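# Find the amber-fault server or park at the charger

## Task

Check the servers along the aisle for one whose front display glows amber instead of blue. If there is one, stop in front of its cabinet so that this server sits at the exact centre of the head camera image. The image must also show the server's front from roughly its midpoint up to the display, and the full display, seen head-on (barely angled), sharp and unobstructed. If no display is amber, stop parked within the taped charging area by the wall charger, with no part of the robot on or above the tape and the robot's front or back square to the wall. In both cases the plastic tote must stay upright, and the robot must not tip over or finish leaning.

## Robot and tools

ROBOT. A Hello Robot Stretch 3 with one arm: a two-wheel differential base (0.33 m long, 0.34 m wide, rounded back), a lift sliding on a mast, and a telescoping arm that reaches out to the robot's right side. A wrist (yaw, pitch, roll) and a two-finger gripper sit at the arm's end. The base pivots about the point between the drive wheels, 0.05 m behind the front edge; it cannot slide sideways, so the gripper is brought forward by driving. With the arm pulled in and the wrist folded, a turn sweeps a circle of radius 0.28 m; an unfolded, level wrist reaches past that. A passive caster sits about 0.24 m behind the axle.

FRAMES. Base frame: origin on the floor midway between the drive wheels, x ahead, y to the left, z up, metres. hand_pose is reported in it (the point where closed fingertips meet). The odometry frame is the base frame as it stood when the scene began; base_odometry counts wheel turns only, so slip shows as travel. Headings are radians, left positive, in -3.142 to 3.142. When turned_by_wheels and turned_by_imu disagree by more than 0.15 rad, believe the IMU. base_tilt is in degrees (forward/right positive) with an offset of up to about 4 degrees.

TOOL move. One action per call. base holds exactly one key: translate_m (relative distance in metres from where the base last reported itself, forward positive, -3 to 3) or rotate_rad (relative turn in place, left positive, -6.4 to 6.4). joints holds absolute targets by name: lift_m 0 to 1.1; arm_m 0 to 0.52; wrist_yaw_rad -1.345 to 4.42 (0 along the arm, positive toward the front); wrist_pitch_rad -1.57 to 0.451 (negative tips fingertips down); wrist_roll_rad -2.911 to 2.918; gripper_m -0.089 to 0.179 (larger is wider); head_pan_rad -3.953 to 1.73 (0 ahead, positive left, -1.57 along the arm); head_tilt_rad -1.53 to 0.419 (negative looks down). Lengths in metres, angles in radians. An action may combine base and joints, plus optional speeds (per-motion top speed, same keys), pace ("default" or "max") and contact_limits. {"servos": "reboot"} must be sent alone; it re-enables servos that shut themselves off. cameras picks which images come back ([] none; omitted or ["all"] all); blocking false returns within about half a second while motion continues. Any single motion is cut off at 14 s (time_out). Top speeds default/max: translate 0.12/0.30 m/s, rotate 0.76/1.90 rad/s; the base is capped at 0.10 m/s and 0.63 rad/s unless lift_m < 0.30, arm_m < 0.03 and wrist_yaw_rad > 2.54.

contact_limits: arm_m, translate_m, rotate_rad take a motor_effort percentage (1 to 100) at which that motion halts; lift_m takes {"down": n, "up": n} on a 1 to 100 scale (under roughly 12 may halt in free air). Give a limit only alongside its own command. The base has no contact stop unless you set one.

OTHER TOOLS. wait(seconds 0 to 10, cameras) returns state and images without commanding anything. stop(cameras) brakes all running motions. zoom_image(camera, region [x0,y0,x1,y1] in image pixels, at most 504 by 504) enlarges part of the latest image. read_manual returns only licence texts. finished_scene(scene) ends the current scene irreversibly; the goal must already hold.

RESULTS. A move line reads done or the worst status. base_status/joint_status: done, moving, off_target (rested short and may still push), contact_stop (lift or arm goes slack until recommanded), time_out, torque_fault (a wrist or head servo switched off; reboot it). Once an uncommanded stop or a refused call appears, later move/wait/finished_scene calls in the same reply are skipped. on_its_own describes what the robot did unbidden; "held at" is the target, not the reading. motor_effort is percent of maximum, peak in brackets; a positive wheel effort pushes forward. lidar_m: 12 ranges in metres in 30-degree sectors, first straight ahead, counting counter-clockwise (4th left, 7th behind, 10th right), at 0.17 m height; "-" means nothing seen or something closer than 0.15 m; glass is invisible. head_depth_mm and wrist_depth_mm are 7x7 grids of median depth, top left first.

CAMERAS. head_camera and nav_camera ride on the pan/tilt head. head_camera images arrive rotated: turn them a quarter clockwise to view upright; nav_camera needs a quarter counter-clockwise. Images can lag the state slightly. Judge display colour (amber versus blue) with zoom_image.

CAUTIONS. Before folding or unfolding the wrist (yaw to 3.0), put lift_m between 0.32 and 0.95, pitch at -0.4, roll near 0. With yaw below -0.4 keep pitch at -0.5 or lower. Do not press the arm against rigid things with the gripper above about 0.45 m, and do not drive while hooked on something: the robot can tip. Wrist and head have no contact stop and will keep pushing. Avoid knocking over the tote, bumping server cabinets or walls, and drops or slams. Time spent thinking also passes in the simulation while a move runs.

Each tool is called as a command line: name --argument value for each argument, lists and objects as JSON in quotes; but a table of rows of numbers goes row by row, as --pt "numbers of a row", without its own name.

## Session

move --joints '{"head_pan_rad": -1.2, "head_tilt_rad": -0.3}'

Scene clock: 1.10 s.
move: done
base_odometry: x=+0.000 y=+0.000 heading=+0.000
turned_by_wheels: +0.000
turned_by_imu: +0.000
base_tilt: forward=+1.2 right=-1.6
lidar_m: 1.10 1.26 2.15 1.16 1.39 1.66 0.80 0.64 0.63 0.69 1.05 1.84
head_depth_mm: 681 702 721 747 770 796 824 / 768 794 821 849 883 914 952 / 879 913 948 990 1031 1077 1130 / 1028 1071 1126 1181 1243 1314 1353 / 1234 1303 1379 1463 1556 1632 1425 / 1539 1632 1728 1845 1983 1755 1419 / 1522 1604 1692 1785 1895 1719 1408
joint_positions: lift_m=+0.326 arm_m=+0.001 wrist_yaw_rad=+2.974 wrist_pitch_rad=-0.615 wrist_roll_rad=+0.000 gripper_m=+0.037 head_pan_rad=-1.226 head_tilt_rad=-0.300
joint_status: all done
motor_effort: left_wheel=-0.2(1.1) right_wheel=-0.6(1.2) lift_m=+16.2(16.5) arm_m=-5.3(5.6) wrist_yaw_rad=-0.2(0.5) wrist_pitch_rad=+2.5(2.8) wrist_roll_rad=+0.2(0.3) gripper_m=+0.1(0.5) head_pan_rad=+0.9(5.2) head_tilt_rad=-2.0(4.5)
hand_pose: x=+0.0113 y=+0.0470 z=+0.2974 quat_wxyz=(+0.270, +0.689, +0.157, +0.654) (m; base frame)
wrist_depth_mm: 147 150 - - - - - / 880 164 888 859 839 845 828 / 750 186 696 735 707 690 687 / 647 594 602 623 609 595 583 / 549 545 158 331 512 523 521 / 485 305 127 293 129 464 457 / 275 278 260 268 415 417 413
pictures: head_camera (sideways), nav_camera (sideways), wrist_camera
Images, in order (width x height): head_camera 896x504, nav_camera 672x504, wrist_camera 644x364.

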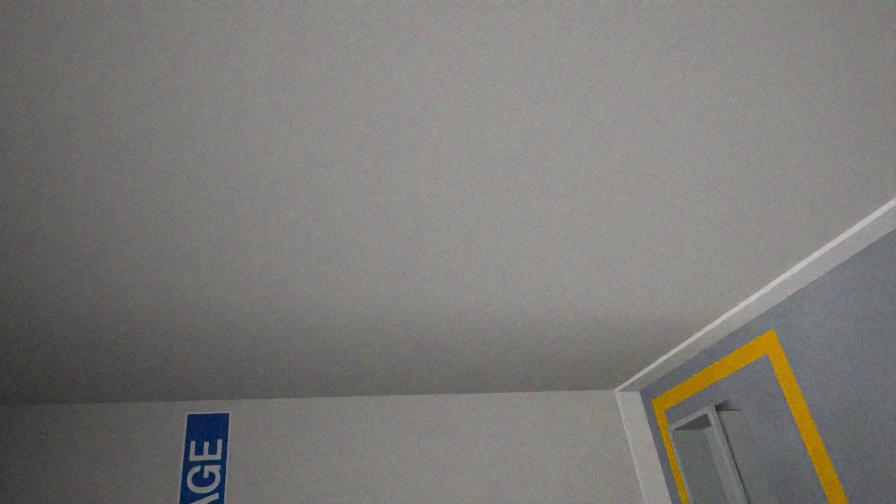

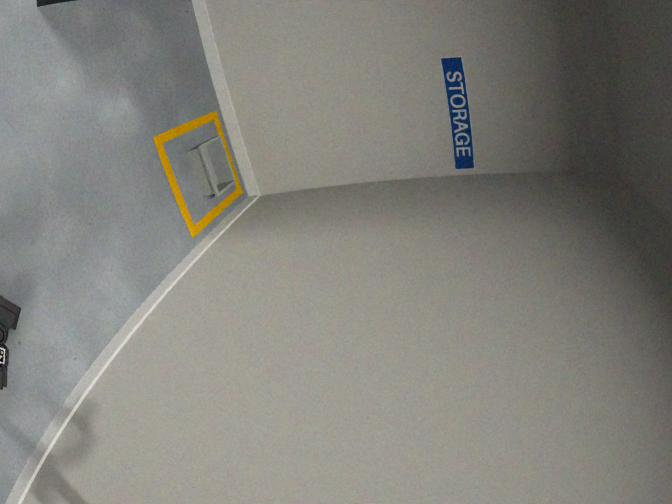

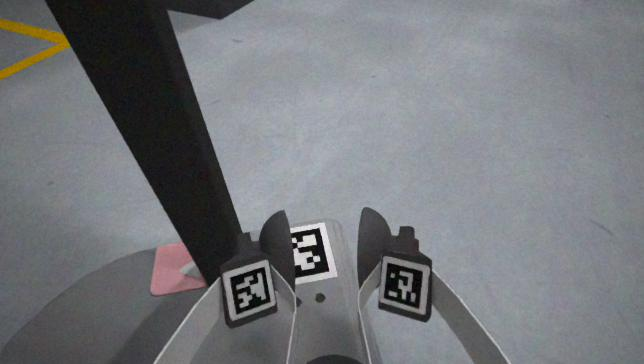

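Something black stands around. Look at other directions.

move --joints '{"head_pan_rad": 0.2, "head_tilt_rad": -0.3}'

move --joints '{"head_pan_rad": 1.4, "head_tilt_rad": -0.3}' --cameras '["head_camera", "nav_camera"]'

move --joints '{"head_pan_rad": -3.7, "head_tilt_rad": -0.3}' --cameras '["head_camera", "nav_camera"]'

Scene clock: 5.57 s.
move: done
base_odometry: x=+0.000 y=+0.000 heading=+0.000
turned_by_wheels: +0.000
turned_by_imu: +0.001
base_tilt: forward=+0.9 right=-1.6
lidar_m: 1.10 1.26 2.15 1.16 1.39 1.66 0.80 0.64 0.63 0.69 1.05 1.84
head_depth_mm: 1141 1246 1366 1509 1685 1787 1460 / 1037 1122 1212 1324 1467 1634 1452 / 948 1012 1095 1188 1296 1424 1441 / 1036 1083 1059 1130 1216 1299 1362 / 1192 1256 1340 1419 1506 1594 1421 / 1323 1406 1497 1601 1720 1734 1425 / 1665 1785 1919 2048 2222 1788 1411
joint_positions: lift_m=+0.326 arm_m=+0.001 wrist_yaw_rad=+2.974 wrist_pitch_rad=-0.615 wrist_roll_rad=+0.000 gripper_m=+0.037 head_pan_rad=+0.232 head_tilt_rad=-0.300
joint_status: all done
motor_effort: left_wheel=+0.6(1.5) right_wheel=-1.0(1.2) lift_m=+18.7(19.1) arm_m=-10.2(10.3) wrist_yaw_rad=+0.1(0.7) wrist_pitch_rad=+2.5(2.7) wrist_roll_rad=+0.2(0.3) gripper_m=+0.1(0.6) head_pan_rad=-0.6(5.2) head_tilt_rad=-2.0(4.9)
hand_pose: x=+0.0113 y=+0.0470 z=+0.2974 quat_wxyz=(+0.270, +0.689, +0.157, +0.654) (m; base frame)
wrist_depth_mm: 148 150 - - - - - / 876 163 879 876 848 837 814 / 760 186 701 718 715 700 694 / 634 584 600 608 597 600 597 / 556 544 159 327 523 529 512 / 491 305 127 294 128 463 459 / 276 278 260 267 412 416 415
pictures: head_camera (sideways), nav_camera (sideways), wrist_camera

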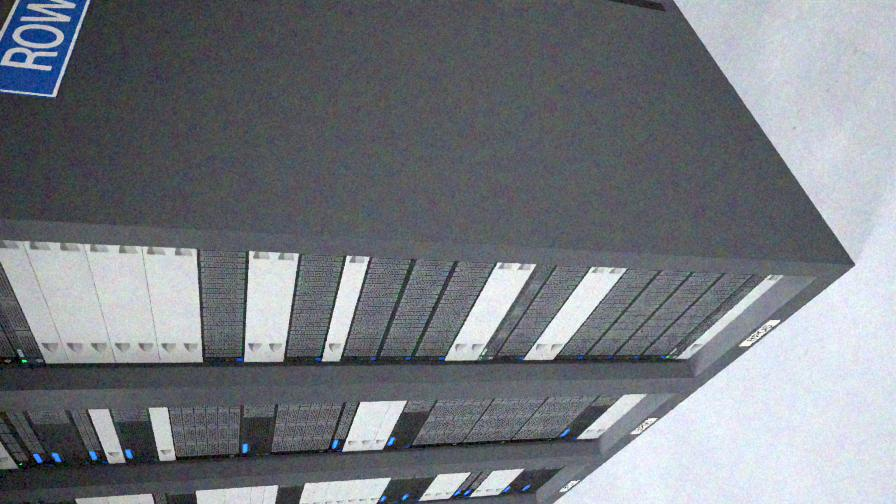

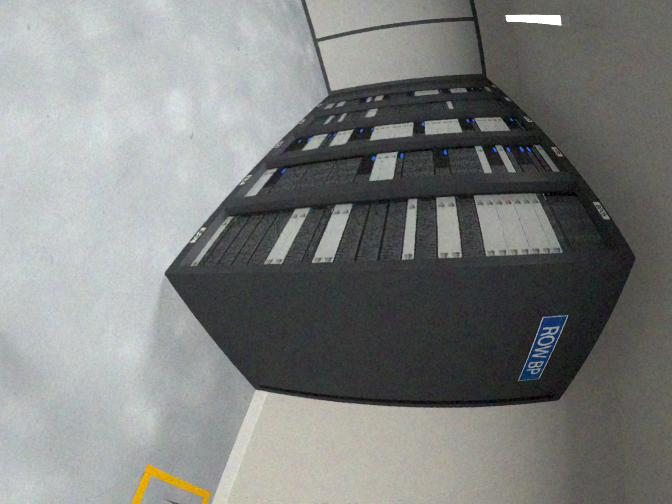

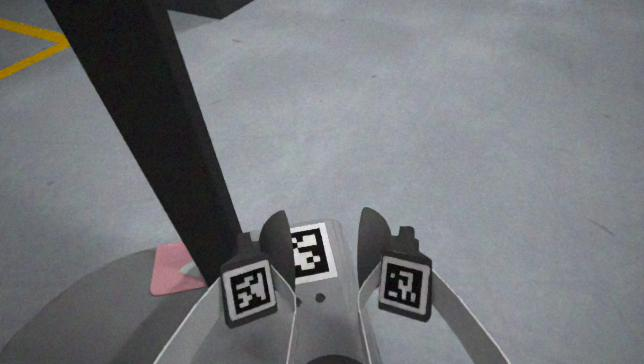

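Scene clock: 6.67 s.
move: done
base_odometry: x=+0.000 y=+0.000 heading=+0.000
turned_by_wheels: +0.000
turned_by_imu: +0.000
base_tilt: forward=+1.2 right=-1.7
lidar_m: 1.10 1.26 2.15 1.16 1.38 1.66 0.80 0.64 0.63 0.69 1.05 1.84
head_depth_mm: 3056 3160 3511 3743 2616 1870 1460 / 2045 2286 2488 2949 2579 1849 1446 / 1634 1780 1959 2136 2268 1838 1437 / 1350 1427 1531 1645 1776 1807 1431 / 1177 1258 1339 1431 1532 1625 1423 / 969 1028 1091 1168 1240 1346 1393 / 993 1058 1133 1223 1325 1447 1412
joint_positions: lift_m=+0.326 arm_m=+0.001 wrist_yaw_rad=+2.974 wrist_pitch_rad=-0.615 wrist_roll_rad=+0.000 gripper_m=+0.037 head_pan_rad=+1.437 head_tilt_rad=-0.300
joint_status: all done
motor_effort: left_wheel=+0.8(1.1) right_wheel=-0.8(1.3) lift_m=+19.5(19.6) arm_m=-10.9(11.9) wrist_yaw_rad=+0.3(0.6) wrist_pitch_rad=+2.4(2.8) wrist_roll_rad=+0.3(0.3) gripper_m=+0.3(0.8) head_pan_rad=-2.3(4.3) head_tilt_rad=-1.6(3.0)
hand_pose: x=+0.0113 y=+0.0470 z=+0.2974 quat_wxyz=(+0.270, +0.689, +0.157, +0.654) (m; base frame)
wrist_depth_mm: 148 150 - - - - - / 881 163 898 868 870 862 817 / 742 185 700 707 696 705 685 / 643 601 593 615 605 595 599 / 558 548 158 329 512 520 513 / 490 305 127 294 129 466 464 / 276 277 260 268 409 413 411
pictures: head_camera (sideways), nav_camera (sideways)

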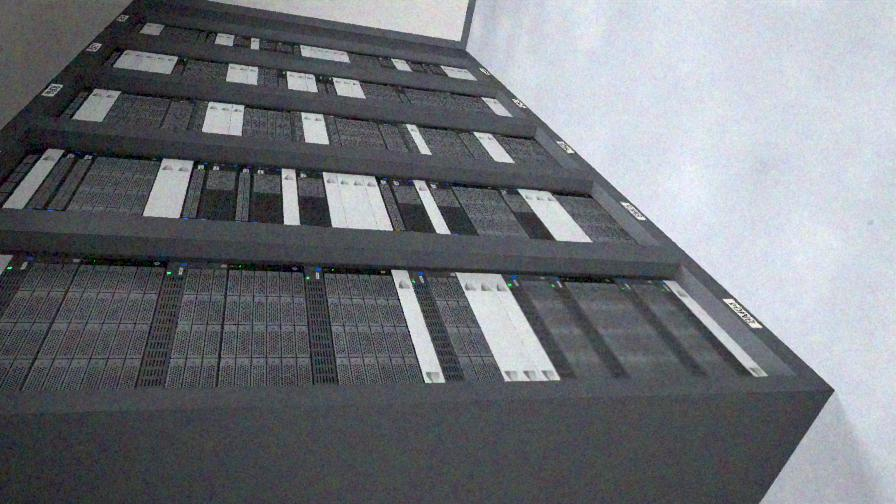

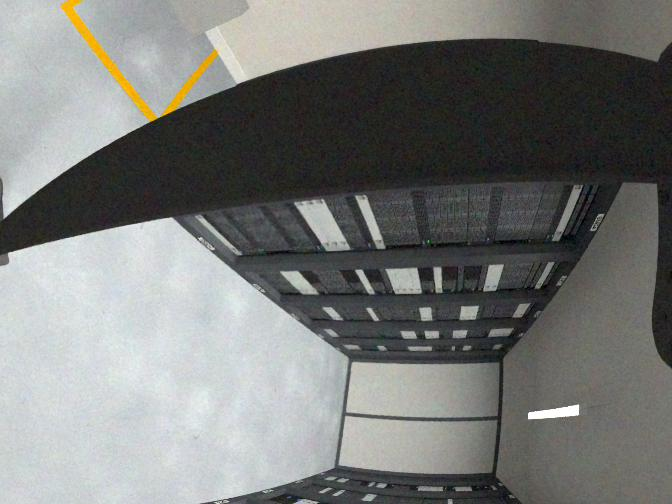

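Scene clock: 10.40 s.
move: done
base_odometry: x=+0.000 y=+0.000 heading=+0.000
turned_by_wheels: +0.000
turned_by_imu: +0.001
base_tilt: forward=+1.0 right=-1.8
lidar_m: 1.10 1.26 2.15 1.16 1.38 1.66 0.80 0.64 0.63 0.69 1.05 1.84
head_depth_mm: 1586 1678 1777 1878 2014 1865 1500 / 1604 1696 1796 1904 1993 1867 1448 / 1620 1710 1818 1931 1951 1854 1433 / 1634 1727 1842 1951 2050 1830 1440 / 1650 1755 1859 1961 2125 1811 1423 / 1644 1740 1845 1958 2067 1804 1415 / 1309 1351 1409 1452 1503 1559 1411
joint_positions: lift_m=+0.326 arm_m=+0.001 wrist_yaw_rad=+2.974 wrist_pitch_rad=-0.615 wrist_roll_rad=+0.000 gripper_m=+0.037 head_pan_rad=-3.712 head_tilt_rad=-0.300
joint_status: all done
measured_speeds: translate_m=+0.000 rotate_rad=+0.000 lift_m=+0.000 arm_m=+0.000 wrist_yaw_rad=+0.000 wrist_pitch_rad=+0.000 wrist_roll_rad=+0.000 head_pan_rad=+0.024 head_tilt_rad=+0.000
motor_effort: left_wheel=-0.3(1.1) right_wheel=-0.9(1.4) lift_m=+21.5(21.8) arm_m=-15.9(16.3) wrist_yaw_rad=+0.5(0.9) wrist_pitch_rad=+2.2(2.8) wrist_roll_rad=+0.1(0.4) gripper_m=+0.5(0.8) head_pan_rad=+2.5(4.9) head_tilt_rad=-0.4(4.2)
hand_pose: x=+0.0113 y=+0.0470 z=+0.2974 quat_wxyz=(+0.270, +0.689, +0.157, +0.654) (m; base frame)
wrist_depth_mm: 148 150 - - - - - / 896 163 885 896 849 842 826 / 764 186 709 717 700 697 694 / 623 593 597 612 616 593 587 / 559 552 158 330 516 523 520 / 486 304 127 292 129 465 459 / 275 279 261 264 419 421 415
pictures: head_camera (sideways), nav_camera (sideways)

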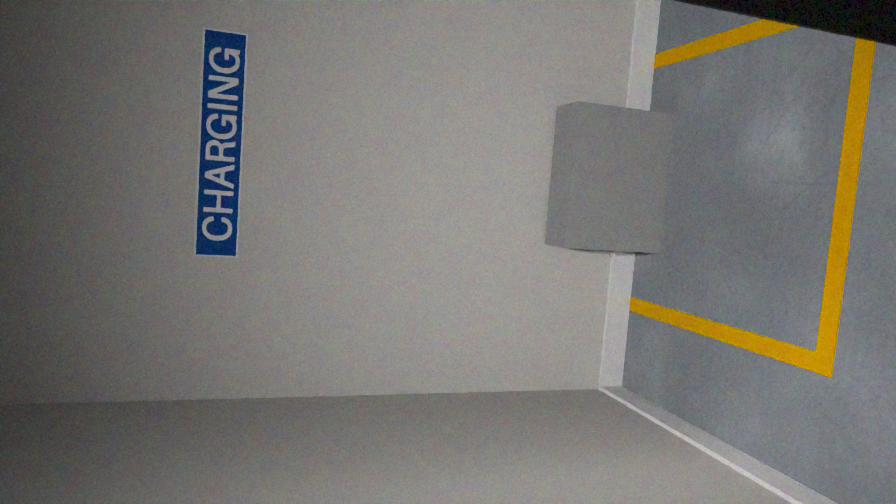

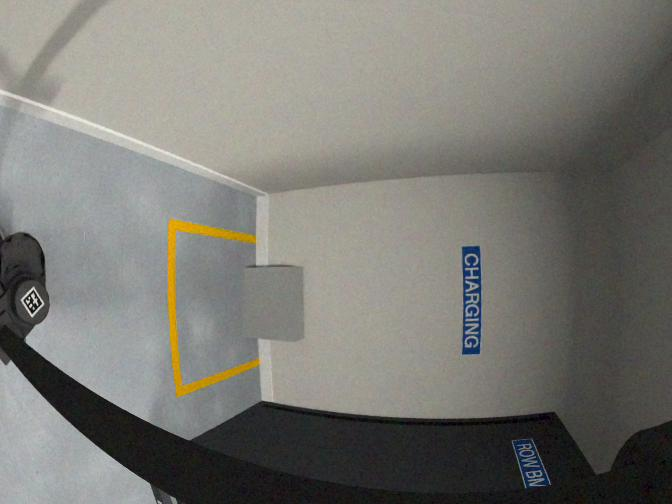

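move --base '{"rotate_rad": 0.91}' --joints '{"lift_m": 0.27, "head_pan_rad": 0.0, "head_tilt_rad": -0.2}' --pace "max"

Scene clock: 28.77 s.
move: done
base_odometry: x=+0.000 y=+0.000 heading=+0.910
turned_by_wheels: +0.910
turned_by_imu: +0.927
base_tilt: forward=+1.0 right=-1.6
lidar_m: 2.68 1.16 1.18 1.77 0.90 0.66 0.63 0.66 0.90 1.84 1.20 1.10
head_depth_mm: 2586 2318 2272 2198 2037 1960 1614 / 2657 3642 3489 3133 2781 2125 1613 / 2700 3667 3800 - 3135 2094 1583 / 2548 3700 3822 - 3083 2067 1581 / 2762 3697 3824 - 3027 2075 1565 / 2775 2961 3008 3154 2843 2043 1562 / 2496 2176 2227 2282 2347 2027 1551
base_status: done
joint_positions: lift_m=+0.270 arm_m=+0.001 wrist_yaw_rad=+2.974 wrist_pitch_rad=-0.617 wrist_roll_rad=+0.000 gripper_m=+0.037 head_pan_rad=+0.012 head_tilt_rad=-0.200
joint_status: all done
measured_speeds: translate_m=+0.000 rotate_rad=+0.000 lift_m=+0.000 arm_m=+0.000 wrist_yaw_rad=+0.000 wrist_pitch_rad=+0.000 wrist_roll_rad=+0.000 head_pan_rad=-0.024 head_tilt_rad=+0.000
motor_effort: left_wheel=-9.5(17.3) right_wheel=+7.7(19.0) lift_m=+34.0(34.0) arm_m=-14.7(16.2) wrist_yaw_rad=+0.3(1.1) wrist_pitch_rad=+2.4(3.0) wrist_roll_rad=+0.2(0.3) gripper_m=+0.0(0.7) head_pan_rad=-2.3(5.4) head_tilt_rad=+5.8(8.8)
hand_pose: x=+0.0113 y=+0.0468 z=+0.2409 quat_wxyz=(+0.271, +0.689, +0.158, +0.654) (m; base frame)
wrist_depth_mm: 141 150 952 948 934 895 874 / 768 162 773 740 740 734 719 / 642 186 611 629 611 602 597 / 550 510 304 528 523 513 513 / 483 270 160 259 449 452 444 / 246 242 127 232 128 401 402 / 218 221 207 217 354 362 360
pictures: head_camera (sideways), nav_camera (sideways), wrist_camera

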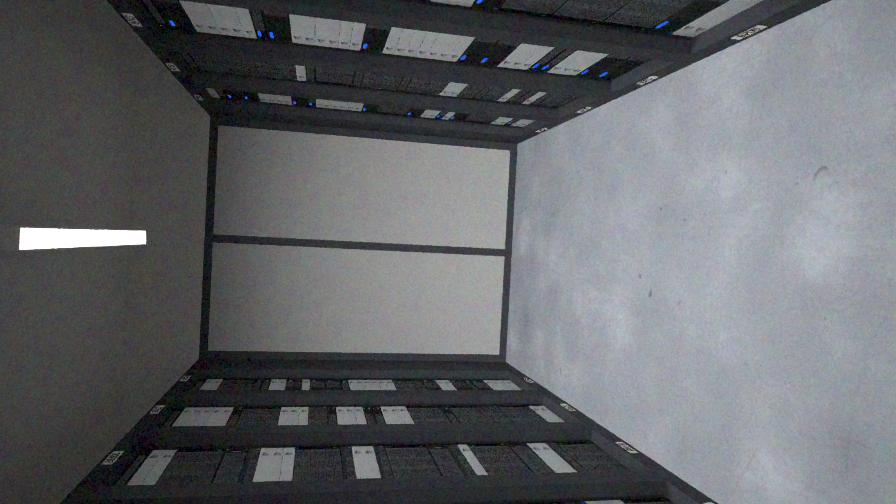

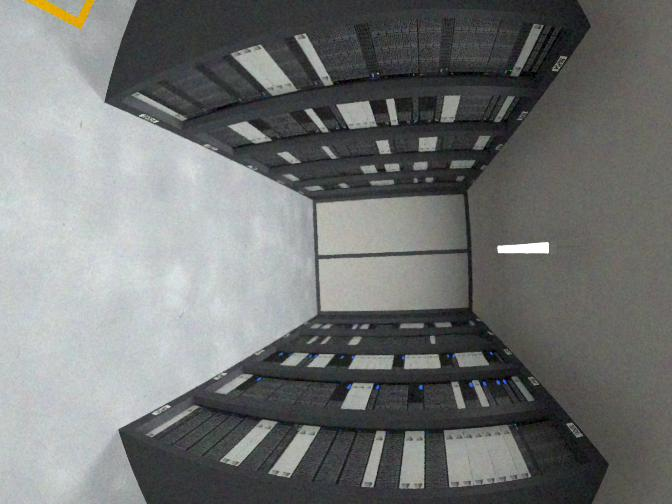

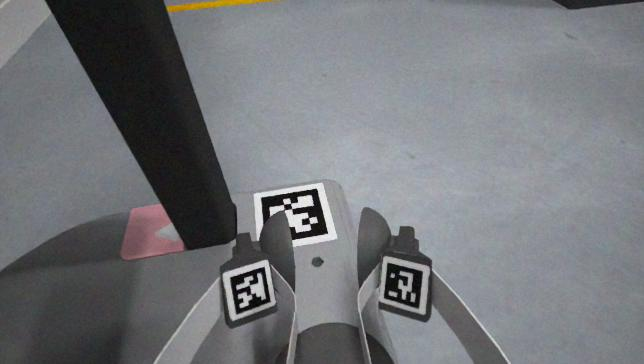

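move --base '{"translate_m": 1.7}' --joints '{"head_pan_rad": 1.57}' --pace "max"

move --joints '{"head_pan_rad": -1.57}'

zoom_image --camera "nav_camera" --region '[180, 0, 672, 504]'

Scene clock: 41.93 s.
move: done
base_odometry: x=+1.044 y=+1.341 heading=+0.909
turned_by_wheels: +0.000
turned_by_imu: +0.011
base_tilt: forward=+1.0 right=-1.5
lidar_m: 2.38 1.19 0.85 0.83 0.83 1.14 2.34 1.08 0.74 0.76 0.76 1.08
head_depth_mm: 718 747 774 799 799 835 870 / 721 749 779 814 853 893 934 / 729 749 783 814 855 897 943 / 731 752 781 818 857 897 946 / 731 756 784 821 859 902 948 / 733 754 788 823 862 901 942 / 682 704 732 766 802 847 890
base_status: done
joint_positions: lift_m=+0.270 arm_m=+0.001 wrist_yaw_rad=+2.974 wrist_pitch_rad=-0.617 wrist_roll_rad=+0.000 gripper_m=+0.037 head_pan_rad=+1.570 head_tilt_rad=-0.199
joint_status: all done
motor_effort: left_wheel=-3.3(10.3) right_wheel=+10.5(17.2) lift_m=+15.2(38.9) arm_m=-11.3(14.1) wrist_yaw_rad=-0.1(0.9) wrist_pitch_rad=+2.4(3.0) wrist_roll_rad=+0.1(0.3) gripper_m=+0.3(0.7) head_pan_rad=-1.2(5.0) head_tilt_rad=+2.0(6.4)
hand_pose: x=+0.0113 y=+0.0468 z=+0.2409 quat_wxyz=(+0.271, +0.689, +0.158, +0.654) (m; base frame)
wrist_depth_mm: 141 150 834 862 882 865 877 / 755 163 774 757 741 718 723 / 650 185 605 625 623 604 596 / 555 516 304 524 528 518 510 / 482 270 160 259 445 454 446 / 242 240 127 232 128 404 397 / 218 220 207 218 354 359 359
pictures: head_camera (sideways), nav_camera (sideways), wrist_camera

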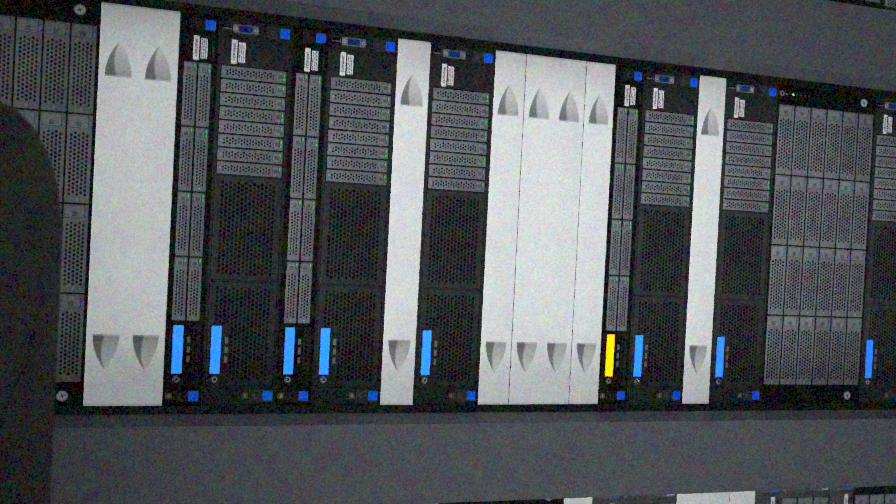

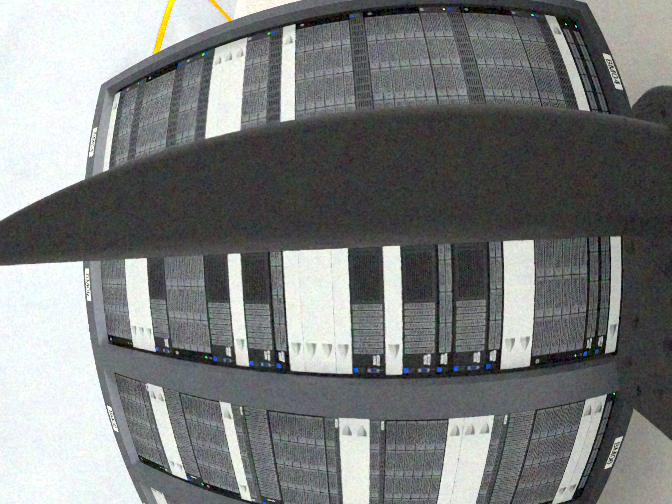

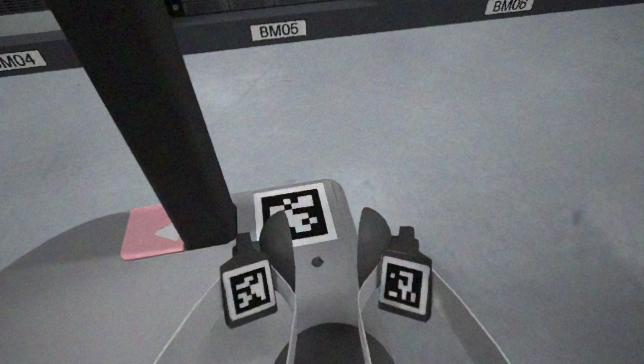

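Scene clock: 44.90 s.
move: done
base_odometry: x=+1.044 y=+1.341 heading=+0.909
turned_by_wheels: +0.000
turned_by_imu: +0.001
base_tilt: forward=+1.0 right=-1.7
lidar_m: 2.38 1.19 0.85 0.82 0.83 1.14 2.34 1.08 0.74 0.76 0.76 1.09
head_depth_mm: 633 636 647 670 698 733 774 / 640 666 695 727 754 785 797 / 641 669 696 727 761 797 838 / 643 668 697 727 760 796 840 / 642 668 697 729 761 798 838 / 643 669 697 729 761 798 837 / 644 673 703 729 757 801 838
joint_positions: lift_m=+0.270 arm_m=+0.001 wrist_yaw_rad=+2.974 wrist_pitch_rad=-0.617 wrist_roll_rad=+0.000 gripper_m=+0.037 head_pan_rad=-1.582 head_tilt_rad=-0.199
joint_status: all done
measured_speeds: translate_m=+0.000 rotate_rad=+0.000 lift_m=+0.000 arm_m=+0.000 wrist_yaw_rad=+0.000 wrist_pitch_rad=+0.000 wrist_roll_rad=+0.000 head_pan_rad=+0.024 head_tilt_rad=+0.000
motor_effort: left_wheel=-3.6(4.4) right_wheel=+10.8(11.0) lift_m=+18.8(19.2) arm_m=-9.2(11.2) wrist_yaw_rad=+0.4(0.6) wrist_pitch_rad=+2.5(3.0) wrist_roll_rad=+0.3(0.4) gripper_m=-0.1(0.6) head_pan_rad=+3.3(4.2) head_tilt_rad=+1.0(4.2)
hand_pose: x=+0.0113 y=+0.0468 z=+0.2409 quat_wxyz=(+0.271, +0.689, +0.158, +0.654) (m; base frame)
wrist_depth_mm: 141 150 839 870 888 862 876 / 768 163 774 752 725 716 709 / 656 186 620 609 611 608 597 / 550 521 306 530 525 515 516 / 480 271 158 259 442 452 447 / 242 242 127 233 128 406 398 / 218 219 207 219 353 362 361
pictures: head_camera (sideways), nav_camera (sideways), wrist_camera

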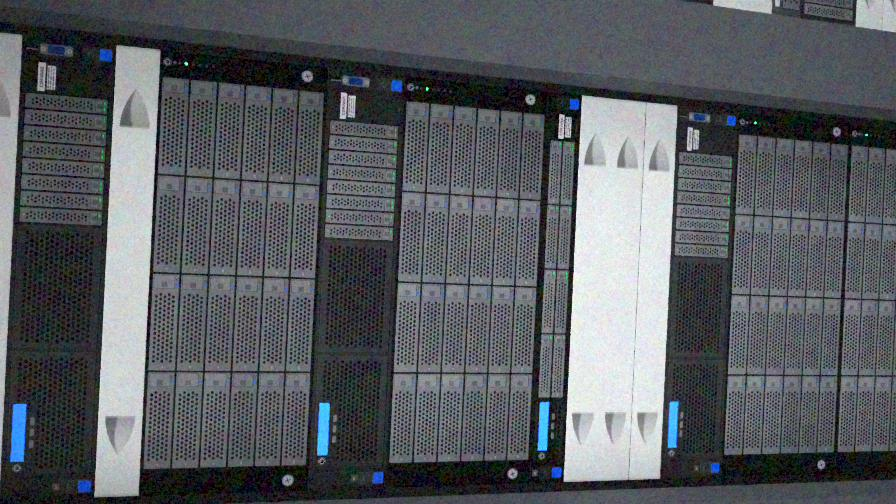

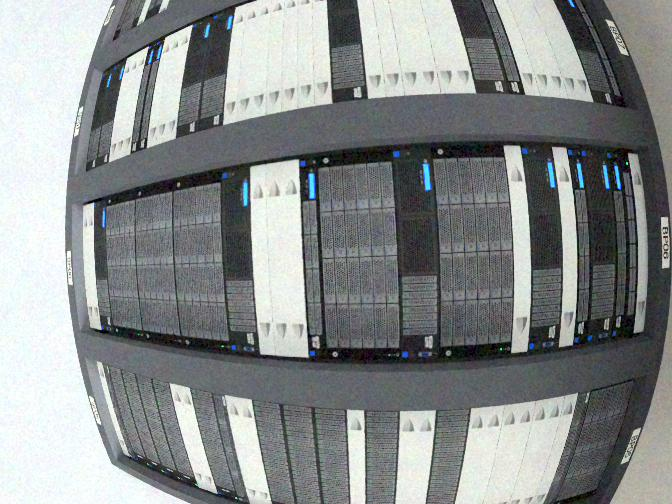

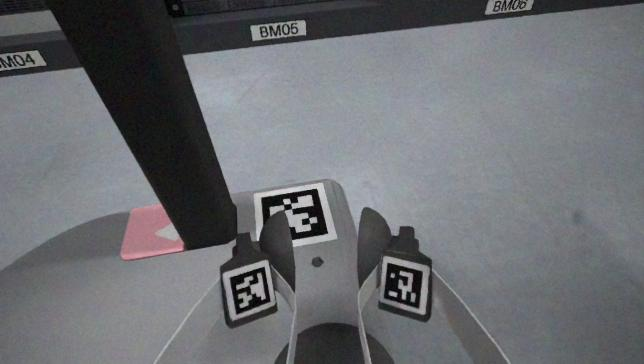

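Scaled by 1.000.

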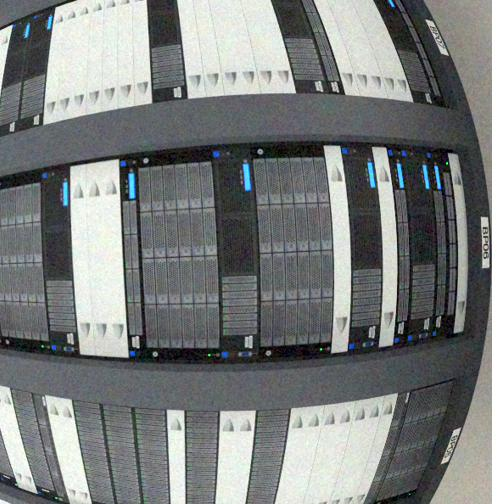

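move --joints '{"head_pan_rad": 1.58, "head_tilt_rad": -0.455}'

Scene clock: 53.13 s.
move: done
base_odometry: x=+1.044 y=+1.341 heading=+0.909
turned_by_wheels: +0.000
turned_by_imu: +0.002
base_tilt: forward=+1.1 right=-1.6
lidar_m: 2.38 1.19 0.85 0.83 0.82 1.14 2.33 1.08 0.74 0.76 0.76 1.09
head_depth_mm: 671 727 794 850 920 1047 1208 / 675 730 800 883 985 1089 1204 / 679 737 804 889 994 1121 1220 / 679 741 812 895 1000 1132 1220 / 686 745 816 904 1008 1145 1230 / 679 730 792 872 965 1091 1207 / 644 701 777 890 1009 1163 1244
joint_positions: lift_m=+0.270 arm_m=+0.001 wrist_yaw_rad=+2.974 wrist_pitch_rad=-0.617 wrist_roll_rad=+0.000 gripper_m=+0.037 head_pan_rad=+1.592 head_tilt_rad=-0.458
joint_status: all done
measured_speeds: translate_m=+0.000 rotate_rad=+0.000 lift_m=+0.000 arm_m=+0.000 wrist_yaw_rad=+0.000 wrist_pitch_rad=+0.000 wrist_roll_rad=+0.000 head_pan_rad=-0.024 head_tilt_rad=+0.000
motor_effort: left_wheel=-3.7(4.8) right_wheel=+10.6(11.0) lift_m=+25.2(25.5) arm_m=-6.8(8.3) wrist_yaw_rad=+0.0(0.6) wrist_pitch_rad=+2.6(3.0) wrist_roll_rad=+0.2(0.3) gripper_m=+0.1(0.6) head_pan_rad=-3.4(4.9) head_tilt_rad=+1.8(4.9)
hand_pose: x=+0.0113 y=+0.0468 z=+0.2409 quat_wxyz=(+0.271, +0.689, +0.158, +0.654) (m; base frame)
wrist_depth_mm: 141 150 843 852 882 876 887 / 770 164 774 741 732 731 708 / 646 186 611 625 618 607 593 / 548 518 303 529 517 524 516 / 479 271 159 260 441 451 448 / 241 243 127 231 128 405 394 / 220 221 205 217 354 363 357
pictures: head_camera (sideways), nav_camera (sideways), wrist_camera

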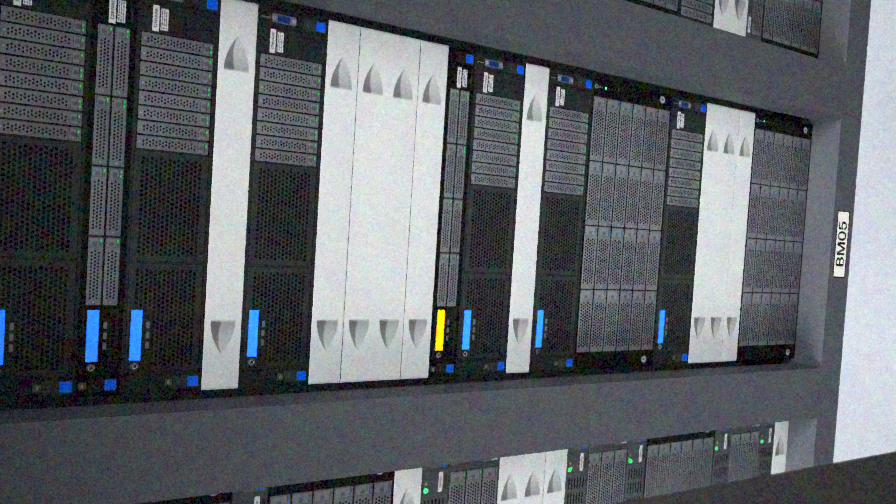

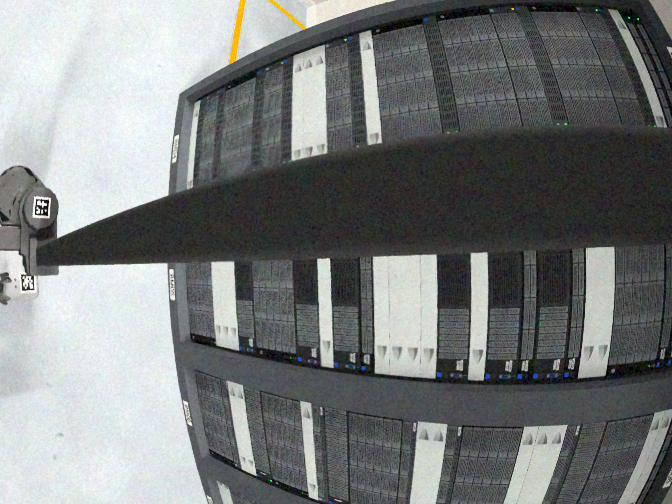

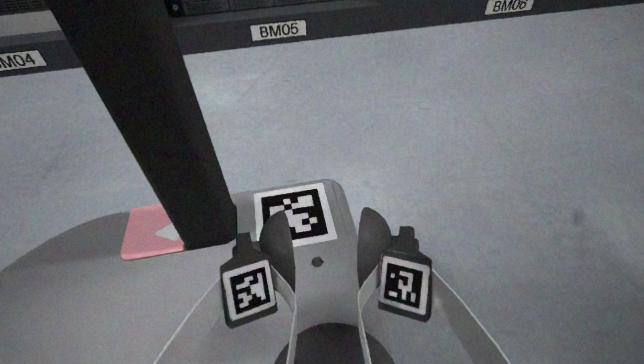

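finished_scene --scene 2

The scene is finished: the task was done.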